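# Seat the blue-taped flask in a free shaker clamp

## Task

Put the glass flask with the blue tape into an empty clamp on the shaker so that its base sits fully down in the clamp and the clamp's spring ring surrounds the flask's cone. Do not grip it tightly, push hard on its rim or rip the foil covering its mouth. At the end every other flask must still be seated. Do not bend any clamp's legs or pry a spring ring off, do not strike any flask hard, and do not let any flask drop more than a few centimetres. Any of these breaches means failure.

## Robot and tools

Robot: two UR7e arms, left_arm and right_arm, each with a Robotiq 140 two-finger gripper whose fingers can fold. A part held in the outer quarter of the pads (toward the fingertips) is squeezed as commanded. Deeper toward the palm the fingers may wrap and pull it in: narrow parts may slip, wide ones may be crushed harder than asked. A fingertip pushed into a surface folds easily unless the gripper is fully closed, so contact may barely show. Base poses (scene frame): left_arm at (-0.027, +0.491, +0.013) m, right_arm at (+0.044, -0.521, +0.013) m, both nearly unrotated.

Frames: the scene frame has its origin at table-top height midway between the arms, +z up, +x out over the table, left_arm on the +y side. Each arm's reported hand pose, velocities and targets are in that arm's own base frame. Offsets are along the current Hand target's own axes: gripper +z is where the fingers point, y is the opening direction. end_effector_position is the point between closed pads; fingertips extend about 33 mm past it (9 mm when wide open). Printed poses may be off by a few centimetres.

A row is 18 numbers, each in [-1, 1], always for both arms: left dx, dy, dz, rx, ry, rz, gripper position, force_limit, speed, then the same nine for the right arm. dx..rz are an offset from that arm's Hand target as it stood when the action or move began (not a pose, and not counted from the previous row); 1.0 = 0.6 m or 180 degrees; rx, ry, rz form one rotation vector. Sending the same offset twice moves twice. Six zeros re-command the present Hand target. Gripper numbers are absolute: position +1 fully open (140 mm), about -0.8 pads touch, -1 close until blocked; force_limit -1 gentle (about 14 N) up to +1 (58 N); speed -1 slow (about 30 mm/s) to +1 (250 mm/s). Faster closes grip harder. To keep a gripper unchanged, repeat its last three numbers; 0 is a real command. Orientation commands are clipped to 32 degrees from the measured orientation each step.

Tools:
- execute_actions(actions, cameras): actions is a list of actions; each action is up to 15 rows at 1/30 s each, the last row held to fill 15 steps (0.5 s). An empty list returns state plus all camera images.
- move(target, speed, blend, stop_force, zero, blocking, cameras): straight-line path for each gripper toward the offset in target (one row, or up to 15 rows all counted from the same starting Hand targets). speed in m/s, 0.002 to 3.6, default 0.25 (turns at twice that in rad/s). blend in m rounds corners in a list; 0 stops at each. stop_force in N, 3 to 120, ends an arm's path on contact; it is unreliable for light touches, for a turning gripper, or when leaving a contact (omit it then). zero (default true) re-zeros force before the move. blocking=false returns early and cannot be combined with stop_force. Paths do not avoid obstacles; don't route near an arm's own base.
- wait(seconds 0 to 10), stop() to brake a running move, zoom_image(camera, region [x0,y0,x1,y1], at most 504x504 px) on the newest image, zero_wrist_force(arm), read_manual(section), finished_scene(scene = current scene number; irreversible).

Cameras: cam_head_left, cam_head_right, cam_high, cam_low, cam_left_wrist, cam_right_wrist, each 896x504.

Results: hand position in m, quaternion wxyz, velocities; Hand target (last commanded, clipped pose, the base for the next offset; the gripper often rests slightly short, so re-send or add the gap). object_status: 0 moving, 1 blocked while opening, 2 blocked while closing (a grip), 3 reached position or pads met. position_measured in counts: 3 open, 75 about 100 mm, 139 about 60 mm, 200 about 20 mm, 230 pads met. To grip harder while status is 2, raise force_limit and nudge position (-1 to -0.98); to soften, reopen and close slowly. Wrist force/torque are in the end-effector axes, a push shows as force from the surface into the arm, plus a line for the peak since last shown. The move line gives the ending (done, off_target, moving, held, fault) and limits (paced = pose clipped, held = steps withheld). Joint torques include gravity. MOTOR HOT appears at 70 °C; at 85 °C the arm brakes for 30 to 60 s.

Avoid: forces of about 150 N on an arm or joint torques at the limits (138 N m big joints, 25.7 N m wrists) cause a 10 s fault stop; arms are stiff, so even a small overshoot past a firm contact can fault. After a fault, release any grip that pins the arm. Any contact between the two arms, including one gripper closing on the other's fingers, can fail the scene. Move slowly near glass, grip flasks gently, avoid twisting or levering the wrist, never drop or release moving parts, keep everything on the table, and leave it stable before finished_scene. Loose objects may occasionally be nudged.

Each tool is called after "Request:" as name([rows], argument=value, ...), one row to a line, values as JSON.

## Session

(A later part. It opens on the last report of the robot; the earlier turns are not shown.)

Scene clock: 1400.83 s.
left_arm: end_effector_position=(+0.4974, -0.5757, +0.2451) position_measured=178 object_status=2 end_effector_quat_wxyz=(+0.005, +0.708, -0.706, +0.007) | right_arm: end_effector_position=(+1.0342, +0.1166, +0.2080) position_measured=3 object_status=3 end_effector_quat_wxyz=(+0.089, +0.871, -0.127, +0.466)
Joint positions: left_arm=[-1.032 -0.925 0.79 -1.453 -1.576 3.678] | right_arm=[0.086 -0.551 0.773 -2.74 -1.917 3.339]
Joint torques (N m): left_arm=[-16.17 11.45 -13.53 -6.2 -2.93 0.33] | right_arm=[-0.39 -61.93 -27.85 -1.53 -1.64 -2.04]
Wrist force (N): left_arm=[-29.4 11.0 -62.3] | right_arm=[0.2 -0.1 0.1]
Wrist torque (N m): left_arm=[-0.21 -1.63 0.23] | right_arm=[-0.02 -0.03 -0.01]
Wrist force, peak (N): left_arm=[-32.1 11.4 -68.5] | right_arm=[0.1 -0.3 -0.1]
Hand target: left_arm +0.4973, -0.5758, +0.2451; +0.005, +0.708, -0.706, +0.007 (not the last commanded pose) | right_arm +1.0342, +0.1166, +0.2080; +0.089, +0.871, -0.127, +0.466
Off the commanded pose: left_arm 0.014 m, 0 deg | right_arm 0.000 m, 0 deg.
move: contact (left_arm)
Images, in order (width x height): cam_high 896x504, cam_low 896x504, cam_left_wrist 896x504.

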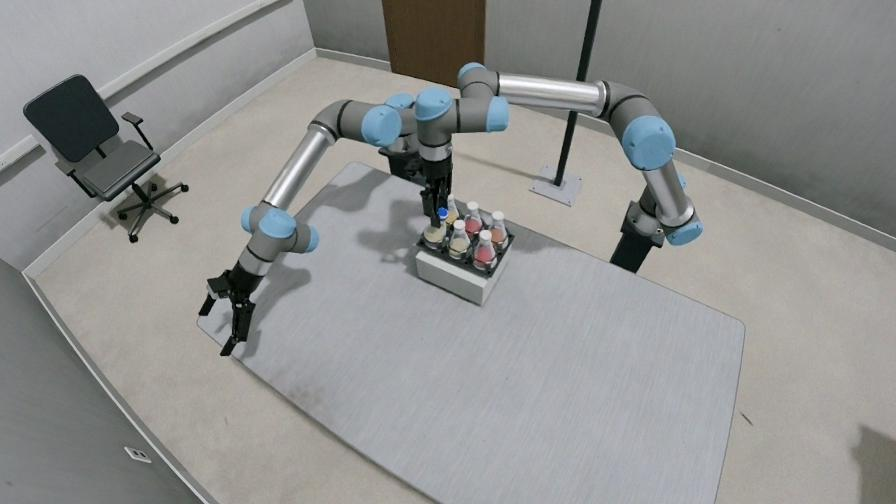

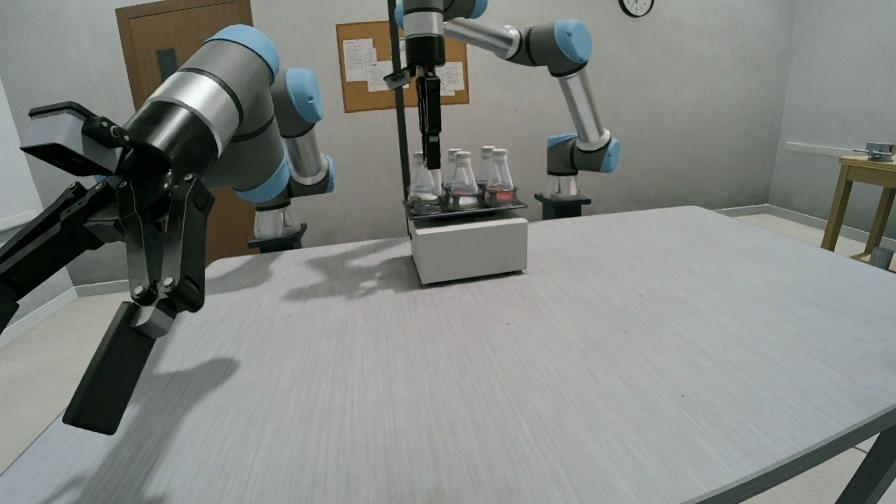

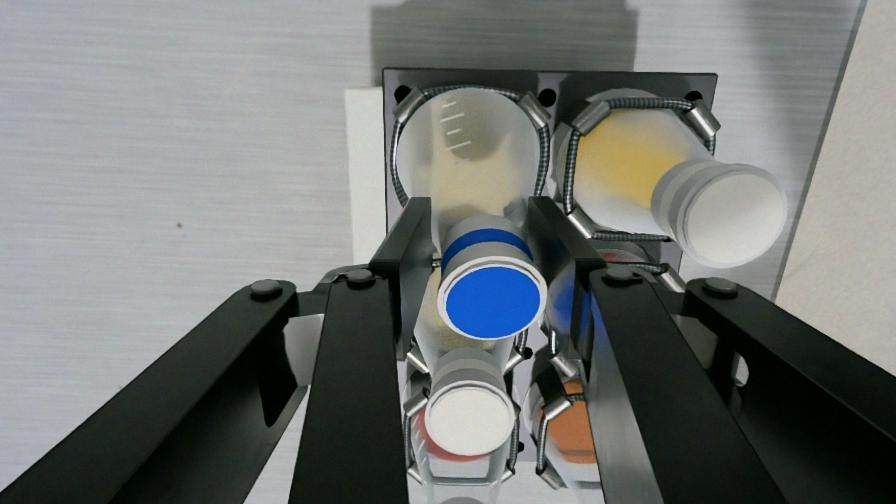

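Request:
move(target=[0.011,0,0.008,0,0,0,-1,-1,-1,0,0,0,0,0,0,1,-1,-1], speed=0.01, stop_force=45, cameras=["cam_low","cam_left_wrist"])

Request:
zoom_image(camera="cam_low", region=[385, 110, 500, 225])

Request:
zoom_image(camera="cam_left_wrist", region=[370, 60, 620, 310])

Scene clock: 1416.63 s.
left_arm: end_effector_position=(+0.4973, -0.5768, +0.2440) position_measured=178 object_status=2 end_effector_quat_wxyz=(+0.005, +0.708, -0.706, +0.007) | right_arm: end_effector_position=(+1.0342, +0.1166, +0.2080) position_measured=3 object_status=3 end_effector_quat_wxyz=(+0.089, +0.871, -0.127, +0.466)
Joint positions: left_arm=[-1.033 -0.922 0.788 -1.453 -1.576 3.677] | right_arm=[0.086 -0.551 0.773 -2.74 -1.917 3.339]
Joint torques (N m): left_arm=[6.32 -75.89 -21.97 -1.7 -0.99 2.55] | right_arm=[0 -61.19 -27.37 -1.74 -1.92 -1.75]
Wrist force (N): left_arm=[11.0 -4.4 10.1] | right_arm=[0.2 -0.1 0.1]
Wrist torque (N m): left_arm=[-0.20 -1.95 -0.01] | right_arm=[-0.03 -0.03 -0.01]
Wrist force, peak (N): left_arm=[-35.5 11.5 -70.0] | right_arm=[-0.2 -0.1 0.2]
Hand target: left_arm +0.4973, -0.5768, +0.2440; +0.005, +0.708, -0.706, +0.007 (not the last commanded pose) | right_arm +1.0342, +0.1166, +0.2080; +0.089, +0.871, -0.127, +0.466
Off the commanded pose: left_arm 0.007 m, 0 deg | right_arm 0.000 m, 0 deg.
move: contact (left_arm)
Images, in order (width x height): cam_low 896x504, cam_left_wrist 896x504.

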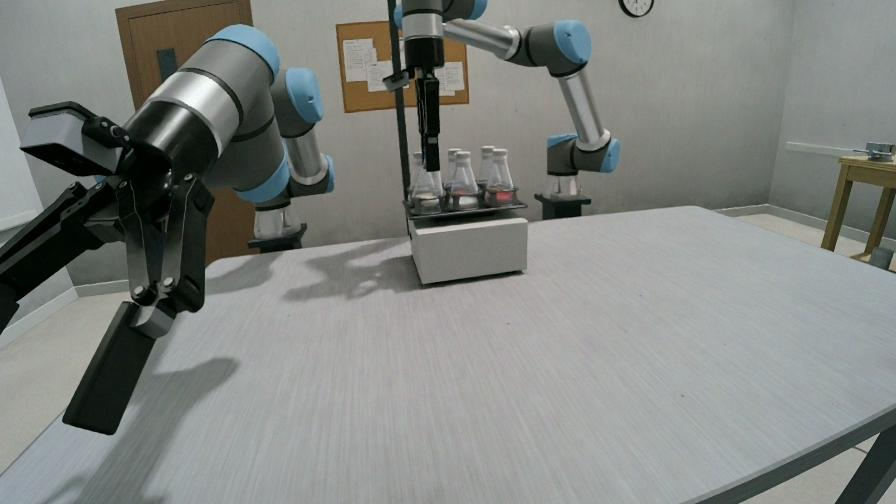

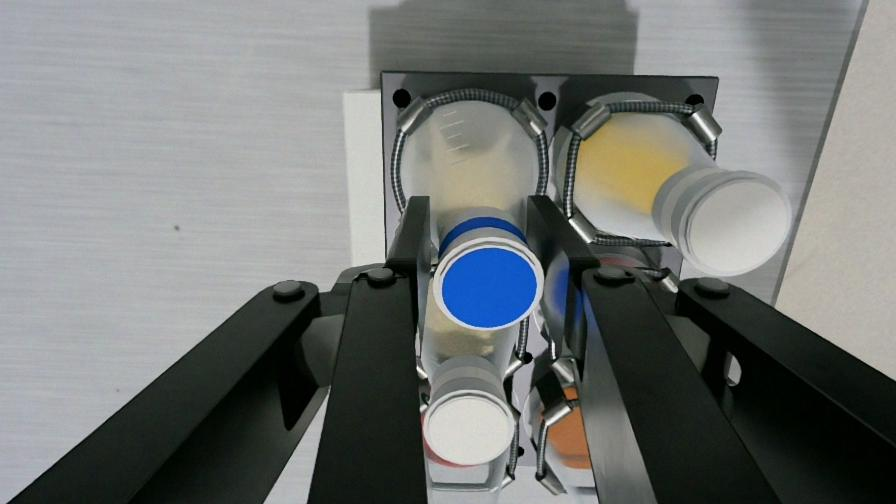

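Scaled by 4.383 from the camera's 896x504 image, which has a finer 1280x720 frame.

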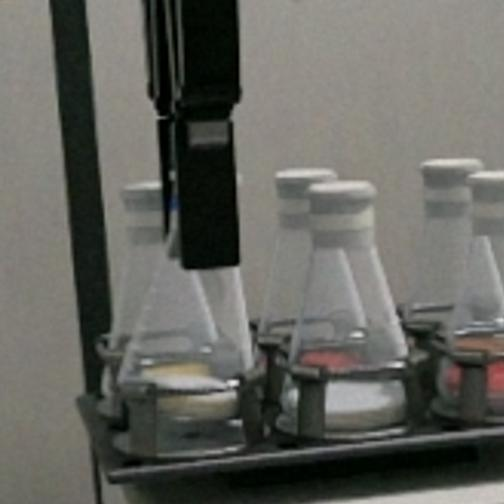

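Scaled by 2.016 from the camera's 896x504 image, which has a finer 1280x720 frame.

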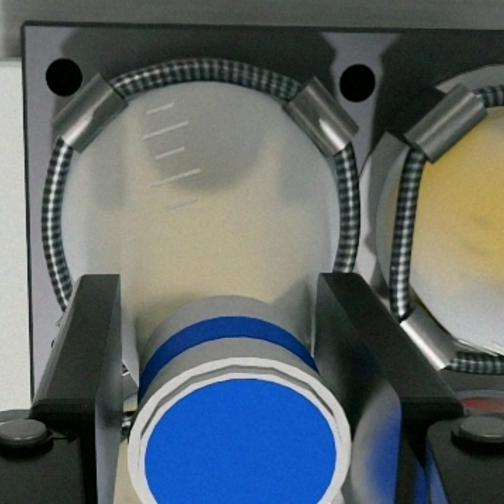

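Request:
move(target=[0.002,0,0.035,0,0,0,-1,-1,-1,0,0,0,0,0,0,1,-1,-1], speed=0.012, stop_force=22, cameras=["cam_low","cam_left_wrist","cam_high"])

Request:
zoom_image(camera="cam_low", region=[385, 110, 500, 225])

Request:
zoom_image(camera="cam_high", region=[390, 190, 490, 275])

Scene clock: 1427.13 s.
left_arm: end_effector_position=(+0.4973, -0.5776, +0.2342) position_measured=178 object_status=2 end_effector_quat_wxyz=(+0.005, +0.708, -0.706, +0.007) | right_arm: end_effector_position=(+1.0342, +0.1166, +0.2080) position_measured=3 object_status=3 end_effector_quat_wxyz=(+0.089, +0.871, -0.127, +0.466)
Joint positions: left_arm=[-1.033 -0.924 0.817 -1.479 -1.576 3.677] | right_arm=[0.086 -0.551 0.773 -2.74 -1.917 3.339]
Joint torques (N m): left_arm=[4.79 -34.52 -30.05 -3.41 0.65 -0.7] | right_arm=[0.21 -60.9 -27.4 -1.9 -1.67 -1.85]
Wrist force (N): left_arm=[10.3 -2.2 -9.1] | right_arm=[0.1 0.1 0.1]
Wrist torque (N m): left_arm=[-0.17 -2.03 0.02] | right_arm=[0.01 -0.05 -0.01]
Wrist force, peak (N): left_arm=[10.9 -1.7 -17.2] | right_arm=[0.3 -0.1 0.3]
Hand target: left_arm +0.4974, -0.5776, +0.2342; +0.005, +0.708, -0.706, +0.007 (not the last commanded pose) | right_arm +1.0342, +0.1166, +0.2080; +0.089, +0.871, -0.127, +0.466
Off the commanded pose: left_arm 0.011 m, 0 deg | right_arm 0.000 m, 0 deg.
move: contact (left_arm)
Images, in order (width x height): cam_high 896x504, cam_low 896x504, cam_left_wrist 896x504.

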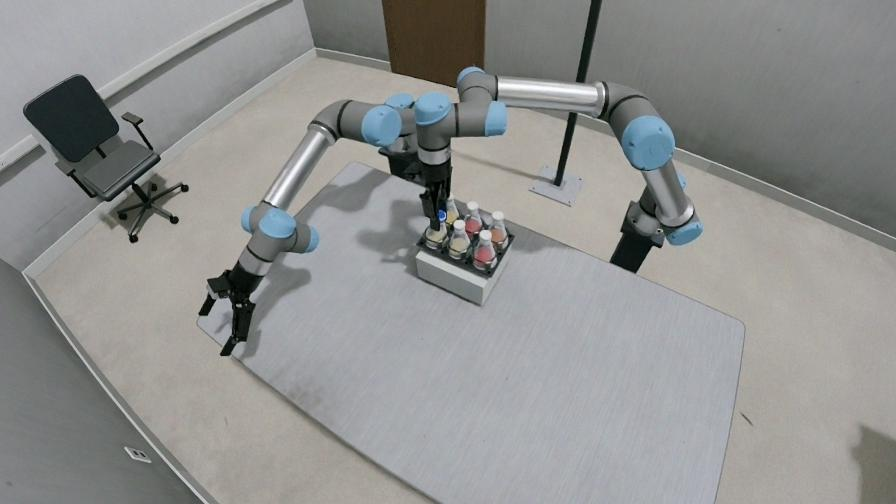

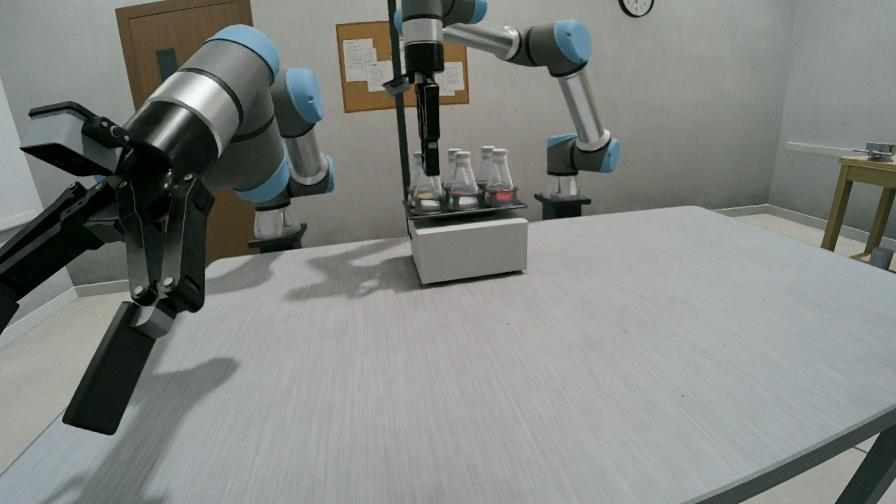

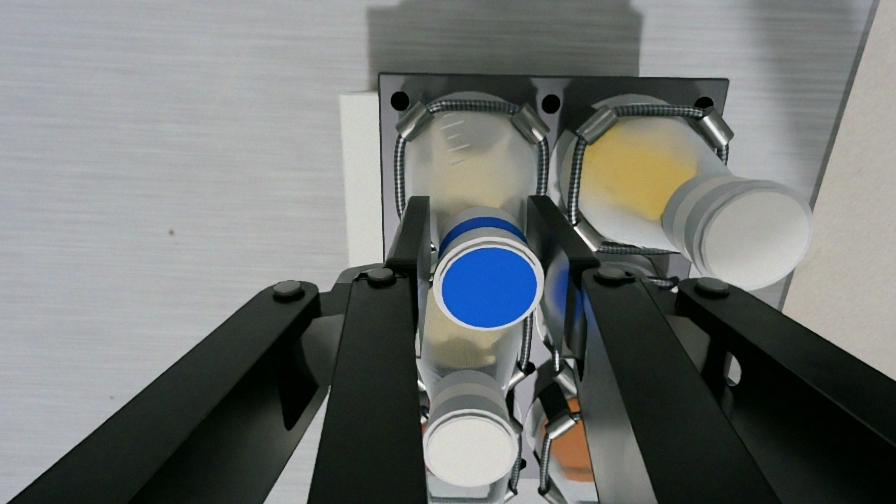

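Scaled by 4.383 from the camera's 896x504 image, which has a finer 1280x720 frame.

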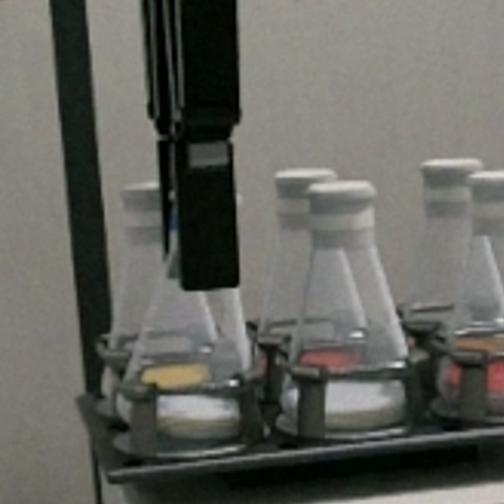

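Scaled by 5.040 from the camera's 896x504 image, which has a finer 1280x720 frame.

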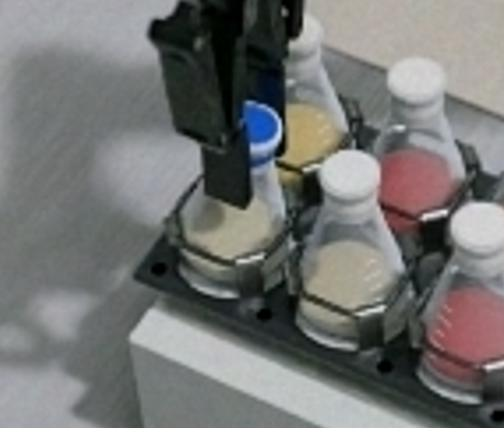

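Request:
move(target=[0.0145,0,0.001,0,-0.03,0,-1,-1,-1,0,0,0,0,0,0,1,-1,-1], speed=0.015, stop_force=20, cameras=["cam_low","cam_high"])

Request:
zoom_image(camera="cam_low", region=[385, 110, 500, 225])

Request:
zoom_image(camera="cam_high", region=[390, 190, 490, 275])

Scene clock: 1444.67 s.
left_arm: end_effector_position=(+0.4974, -0.5863, +0.2338) position_measured=178 object_status=2 end_effector_quat_wxyz=(-0.029, +0.707, -0.706, -0.026) | right_arm: end_effector_position=(+1.0342, +0.1166, +0.2080) position_measured=3 object_status=3 end_effector_quat_wxyz=(+0.089, +0.871, -0.127, +0.466)
Joint positions: left_arm=[-1.058 -0.814 0.612 -1.302 -1.53 3.65] | right_arm=[0.086 -0.551 0.773 -2.74 -1.917 3.339]
Joint torques (N m): left_arm=[3.99 -71.59 -13.66 -5.43 -1.55 1.9] | right_arm=[1.26 -61.31 -27.5 -1.78 -1.72 -1.95]
Wrist force (N): left_arm=[7.8 -0.9 -0.7] | right_arm=[-0.1 0.1 0.1]
Wrist torque (N m): left_arm=[-0.26 -2.11 0.06] | right_arm=[0.02 0.00 -0.01]
Wrist force, peak (N): left_arm=[10.0 -2.5 -10.4] | right_arm=[-0.3 0.1 -0.1]
Hand target: left_arm +0.4974, -0.5863, +0.2338; -0.029, +0.707, -0.706, -0.026 | right_arm +1.0342, +0.1166, +0.2080; +0.089, +0.871, -0.127, +0.466
Off the commanded pose: left_arm 0.000 m, 0 deg | right_arm 0.000 m, 0 deg.
move: done
Images, in order (width x height): cam_high 896x504, cam_low 896x504.

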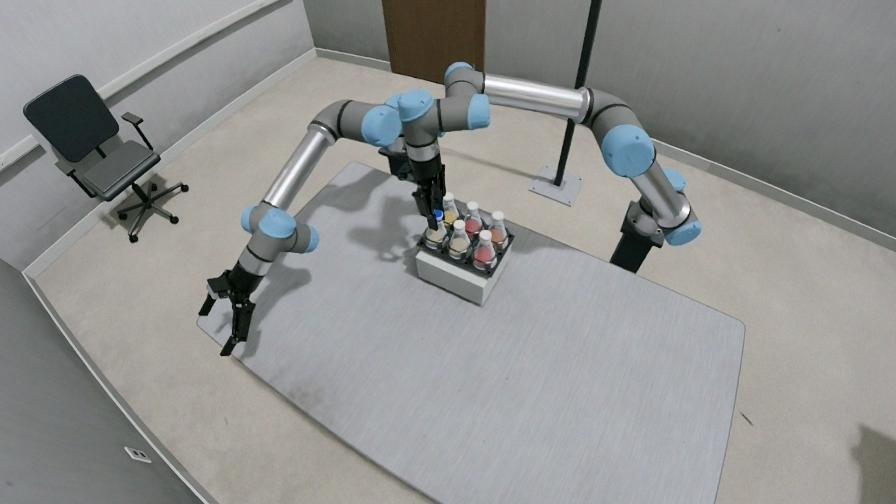

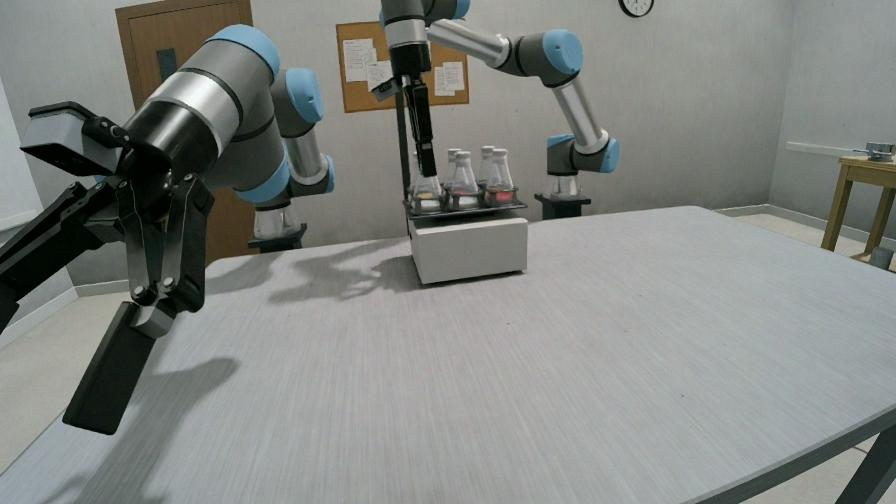

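Scaled by 4.383 from the camera's 896x504 image, which has a finer 1280x720 frame.

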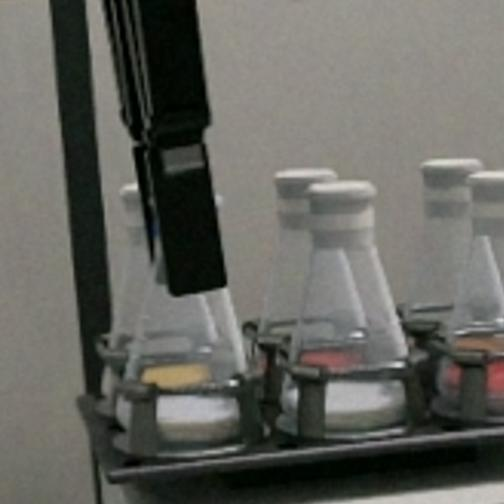

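Scaled by 5.040 from the camera's 896x504 image, which has a finer 1280x720 frame.

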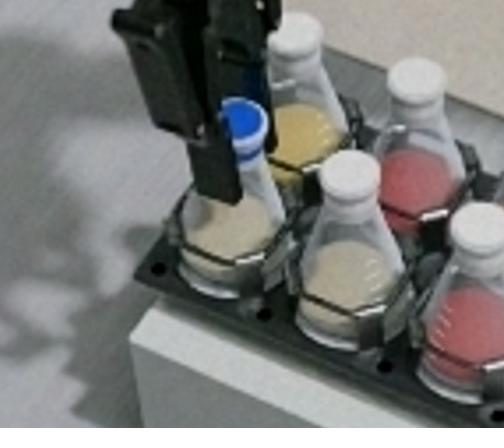

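Request:
move(target=[0,0,0.02,0,0,0,-1,-1,-1,0,0,0,0,0,0,1,-1,-1], speed=0.01, stop_force=25, cameras=["cam_low","cam_high"])

Request:
zoom_image(camera="cam_low", region=[400, 140, 500, 225])

Request:
zoom_image(camera="cam_high", region=[390, 190, 490, 275])

Scene clock: 1456.73 s.
left_arm: end_effector_position=(+0.4974, -0.5863, +0.2323) position_measured=178 object_status=2 end_effector_quat_wxyz=(-0.029, +0.707, -0.706, -0.026) | right_arm: end_effector_position=(+1.0342, +0.1166, +0.2080) position_measured=3 object_status=3 end_effector_quat_wxyz=(+0.089, +0.871, -0.127, +0.466)
Joint positions: left_arm=[-1.058 -0.816 0.619 -1.308 -1.53 3.65] | right_arm=[0.086 -0.551 0.773 -2.74 -1.917 3.339]
Joint torques (N m): left_arm=[2.34 -27.61 -21.25 -1.19 -0.29 1.1] | right_arm=[-0.47 -62.6 -28.05 -1.76 -1.72 -1.91]
Wrist force (N): left_arm=[11.9 -1.5 -24.1] | right_arm=[0.1 0.0 0.0]
Wrist torque (N m): left_arm=[-0.29 -2.02 0.05] | right_arm=[-0.02 -0.02 -0.01]
Wrist force, peak (N): left_arm=[13.5 -1.3 -31.3] | right_arm=[0.2 -0.3 0.0]
Hand target: left_arm +0.4974, -0.5863, +0.2323; -0.028, +0.707, -0.706, -0.026 (not the last commanded pose) | right_arm +1.0342, +0.1166, +0.2080; +0.089, +0.871, -0.127, +0.466
Off the commanded pose: left_arm 0.011 m, 0 deg | right_arm 0.000 m, 0 deg.
move: contact (left_arm)
Images, in order (width x height): cam_high 896x504, cam_low 896x504.

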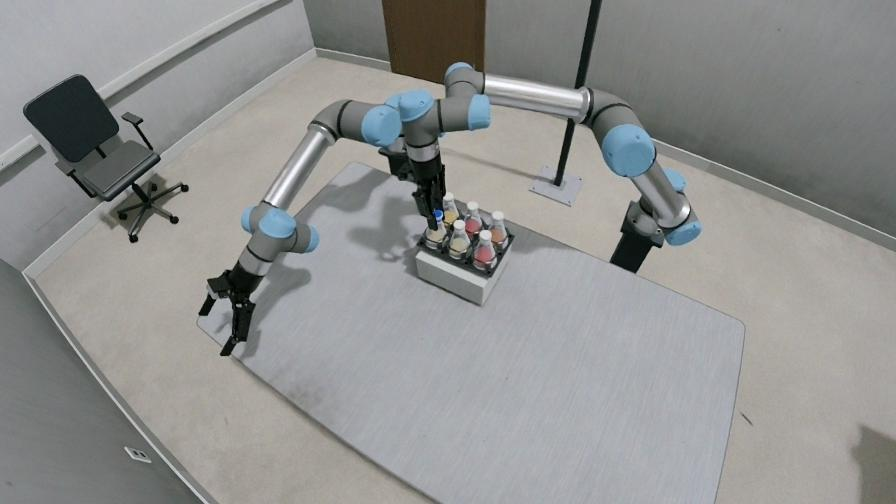

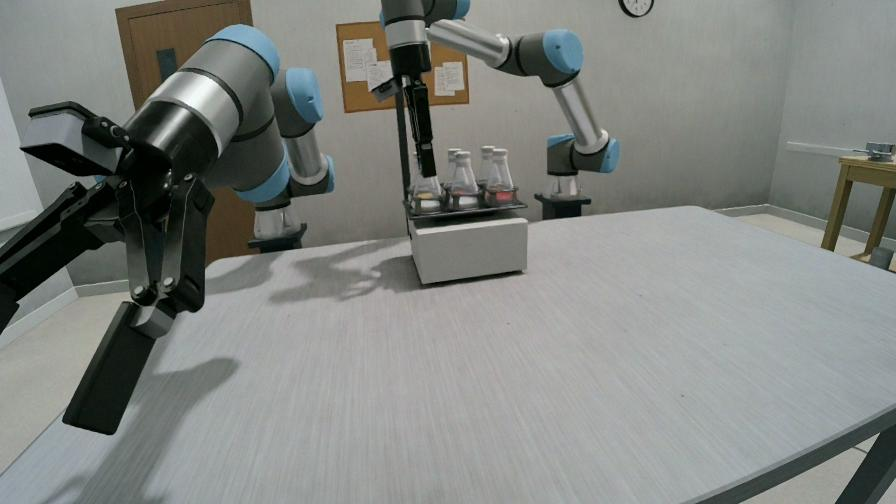

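Scaled by 5.040 from the camera's 896x504 image, which has a finer 1280x720 frame.

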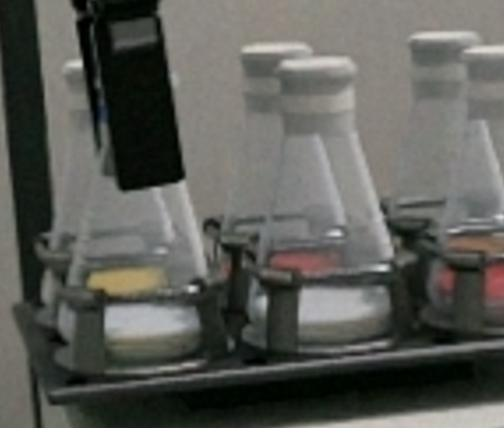

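Scaled by 5.040 from the camera's 896x504 image, which has a finer 1280x720 frame.

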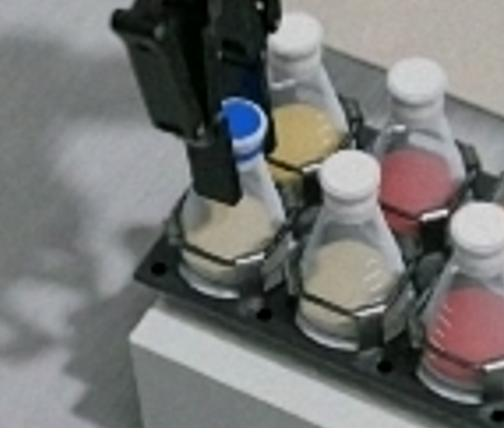

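Request:
move(target=[0,0,-0.0015,0,0,0,-0.2,-1,-1,0,0,0,0,0,0,1,-1,-1], speed=0.02)

Request:
wait(seconds=1)

Request:
move(target=[0,0,-0.15,0,0,0,-0.2,-1,-1,0,0,0,0,0,0,1,-1,-1], speed=0.06, cameras=["cam_low","cam_high","cam_left_wrist"])

Request:
zoom_image(camera="cam_low", region=[395, 135, 525, 225])

Request:
zoom_image(camera="cam_high", region=[400, 180, 520, 280])

Request:
zoom_image(camera="cam_left_wrist", region=[330, 100, 700, 470])

Scene clock: 1470.70 s.
left_arm: end_effector_position=(+0.4974, -0.5863, +0.2332) position_measured=154 object_status=0 end_effector_quat_wxyz=(-0.028, +0.707, -0.706, -0.026) | right_arm: end_effector_position=(+1.0342, +0.1166, +0.2080) position_measured=3 object_status=3 end_effector_quat_wxyz=(+0.089, +0.871, -0.127, +0.466)
Joint positions: left_arm=[-1.058 -0.815 0.615 -1.305 -1.53 3.65] | right_arm=[0.086 -0.551 0.773 -2.74 -1.917 3.339]
Joint torques (N m): left_arm=[-5.63 -46.48 -30.75 -1.57 1.26 -1.87] | right_arm=[-0.55 -60.86 -26.95 -1.6 -1.86 -1.74]
Wrist force (N): left_arm=[7.7 -0.6 -1.5] | right_arm=[-0.1 0.1 0.1]
Wrist torque (N m): left_arm=[-0.27 -2.09 0.07] | right_arm=[0.01 0.01 -0.01]
Wrist force, peak (N): left_arm=[11.8 -1.6 -24.6] | right_arm=[-0.1 -0.2 0.2]
Hand target: left_arm +0.4974, -0.5864, +0.2332; -0.028, +0.707, -0.706, -0.026 | right_arm +1.0342, +0.1166, +0.2080; +0.089, +0.871, -0.127, +0.466
Off the commanded pose: left_arm 0.000 m, 0 deg | right_arm 0.000 m, 0 deg.
move: done

Scene clock: 1471.70 s.
left_arm: end_effector_position=(+0.4974, -0.5864, +0.2332) position_measured=154 object_status=3 end_effector_quat_wxyz=(-0.028, +0.707, -0.706, -0.026) | right_arm: end_effector_position=(+1.0342, +0.1166, +0.2080) position_measured=3 object_status=3 end_effector_quat_wxyz=(+0.089, +0.871, -0.127, +0.466)
Joint positions: left_arm=[-1.058 -0.815 0.615 -1.305 -1.53 3.65] | right_arm=[0.086 -0.551 0.773 -2.74 -1.917 3.339]
Joint torques (N m): left_arm=[-4.92 -52.34 -14.27 -4.94 0.97 -1.66] | right_arm=[-0.4 -62.84 -27.7 -1.8 -1.94 -1.79]
Wrist force (N): left_arm=[7.8 -0.8 -1.5] | right_arm=[0.1 -0.2 0.0]
Wrist torque (N m): left_arm=[-0.30 -2.11 0.06] | right_arm=[-0.05 -0.03 -0.01]
Wrist force, peak (N): left_arm=[8.1 -0.7 -1.4] | right_arm=[0.2 -0.2 -0.1]
Hand target: left_arm +0.4974, -0.5864, +0.2332; -0.028, +0.707, -0.706, -0.026 | right_arm +1.0342, +0.1166, +0.2080; +0.089, +0.871, -0.127, +0.466
Tool commands: left_gripper/position=-0.2 left_gripper/force_limit=-1.0 left_gripper/speed=-1.0 right_gripper/position=+1.0 right_gripper/force_limit=-1.0 right_gripper/speed=-1.0
Off the commanded pose: left_arm 0.000 m, 0 deg | right_arm 0.000 m, 0 deg.
wait: 1.00 s; at rest by 0.17 s

Scene clock: 1473.47 s.
left_arm: end_effector_position=(+0.4965, -0.5926, +0.3225) position_measured=154 object_status=3 end_effector_quat_wxyz=(-0.026, +0.707, -0.706, -0.004) end_effector_velocity=(+0.000, +0.001, -0.004) end_effector_angular_velocity=(+0.008, +0.002, +0.001) | right_arm: end_effector_position=(+1.0342, +0.1166, +0.2080) position_measured=3 object_status=3 end_effector_quat_wxyz=(+0.089, +0.871, -0.127, +0.466)
Joint positions: left_arm=[-1.066 -0.634 0.035 -0.949 -1.523 3.644] | right_arm=[0.086 -0.551 0.773 -2.74 -1.917 3.339]
Joint velocities: left_arm=[0 0.005 -0.001 0.004 0.002 -0.001] | right_arm=[within noise]
Joint torques (N m): left_arm=[1.5 -47.4 -31.7 -1.22 -0.33 -1.69] | right_arm=[-0.13 -61.51 -27.83 -1.74 -2.04 -2.05]
Wrist force (N): left_arm=[7.8 -0.7 -1.3] | right_arm=[-0.2 0.0 0.0]
Wrist torque (N m): left_arm=[-0.28 -2.08 0.06] | right_arm=[-0.02 0.03 -0.01]
Wrist force, peak (N): left_arm=[8.1 -0.7 -1.6] | right_arm=[0.3 -0.3 0.0]
Hand target: left_arm +0.4971, -0.5933, +0.3230; -0.028, +0.707, -0.706, -0.026 | right_arm +1.0342, +0.1166, +0.2080; +0.089, +0.871, -0.127, +0.466
Off the commanded pose: left_arm 0.001 m, 2 deg | right_arm 0.000 m, 0 deg.
elbow stopped short (left arm): the move would have taken joint 3 (elbow) straighter than the controller allows.
move: done
Images, in order (width x height): cam_high 896x504, cam_low 896x504, cam_left_wrist 896x504.

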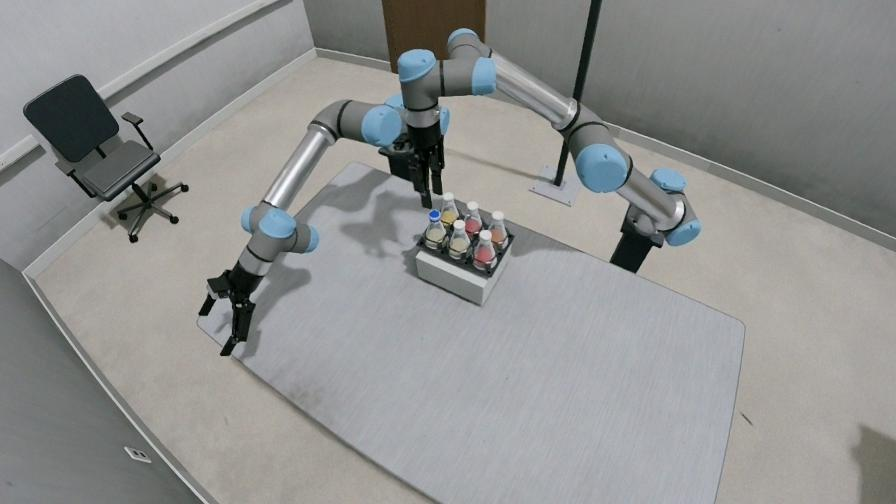

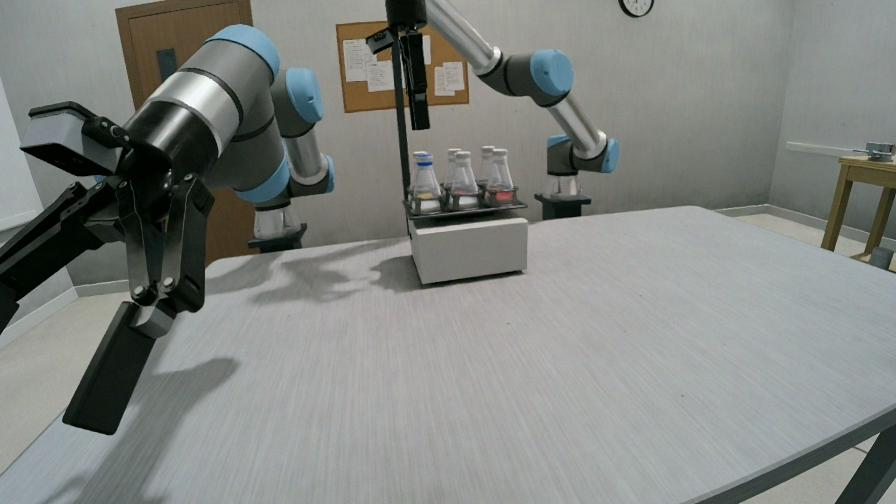

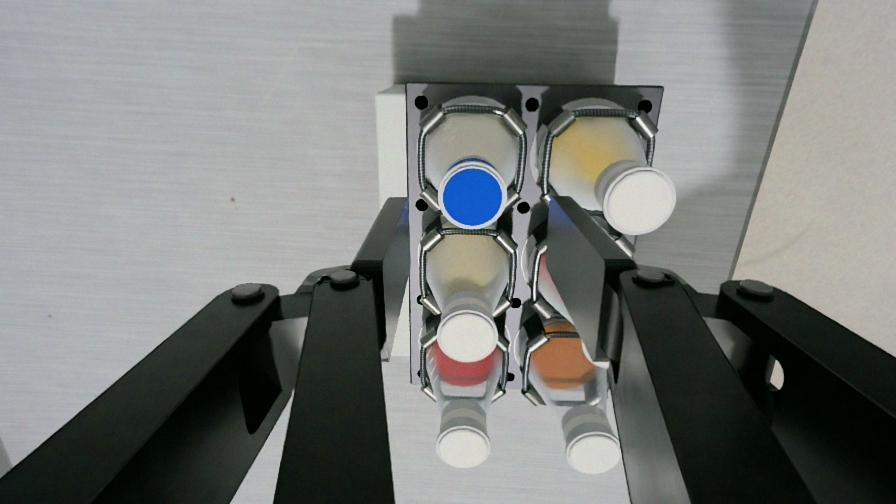

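Scaled by 3.877 from the camera's 896x504 image, which has a finer 1280x720 frame.

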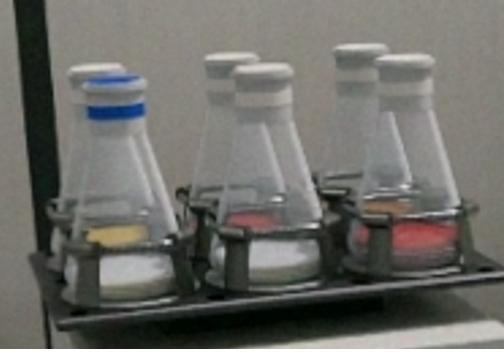

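Scaled by 4.200 from the camera's 896x504 image, which has a finer 1280x720 frame.

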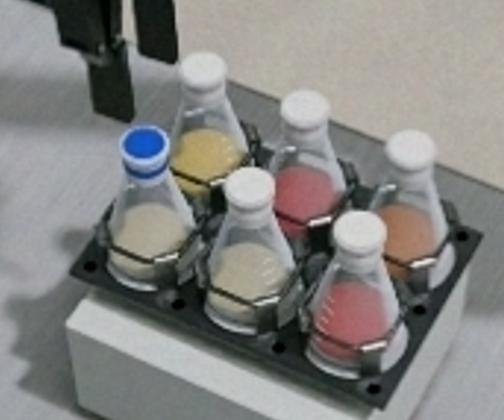

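Scaled by 1.362 from the camera's 896x504 image, which has a finer 1280x720 frame.

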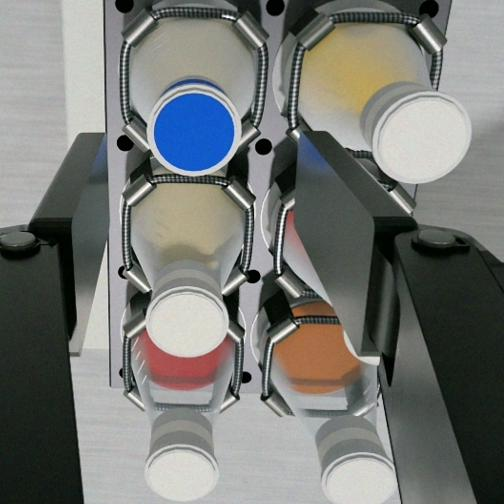

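Request:
finished_scene(scene=1)

The scene is finished: the task was done.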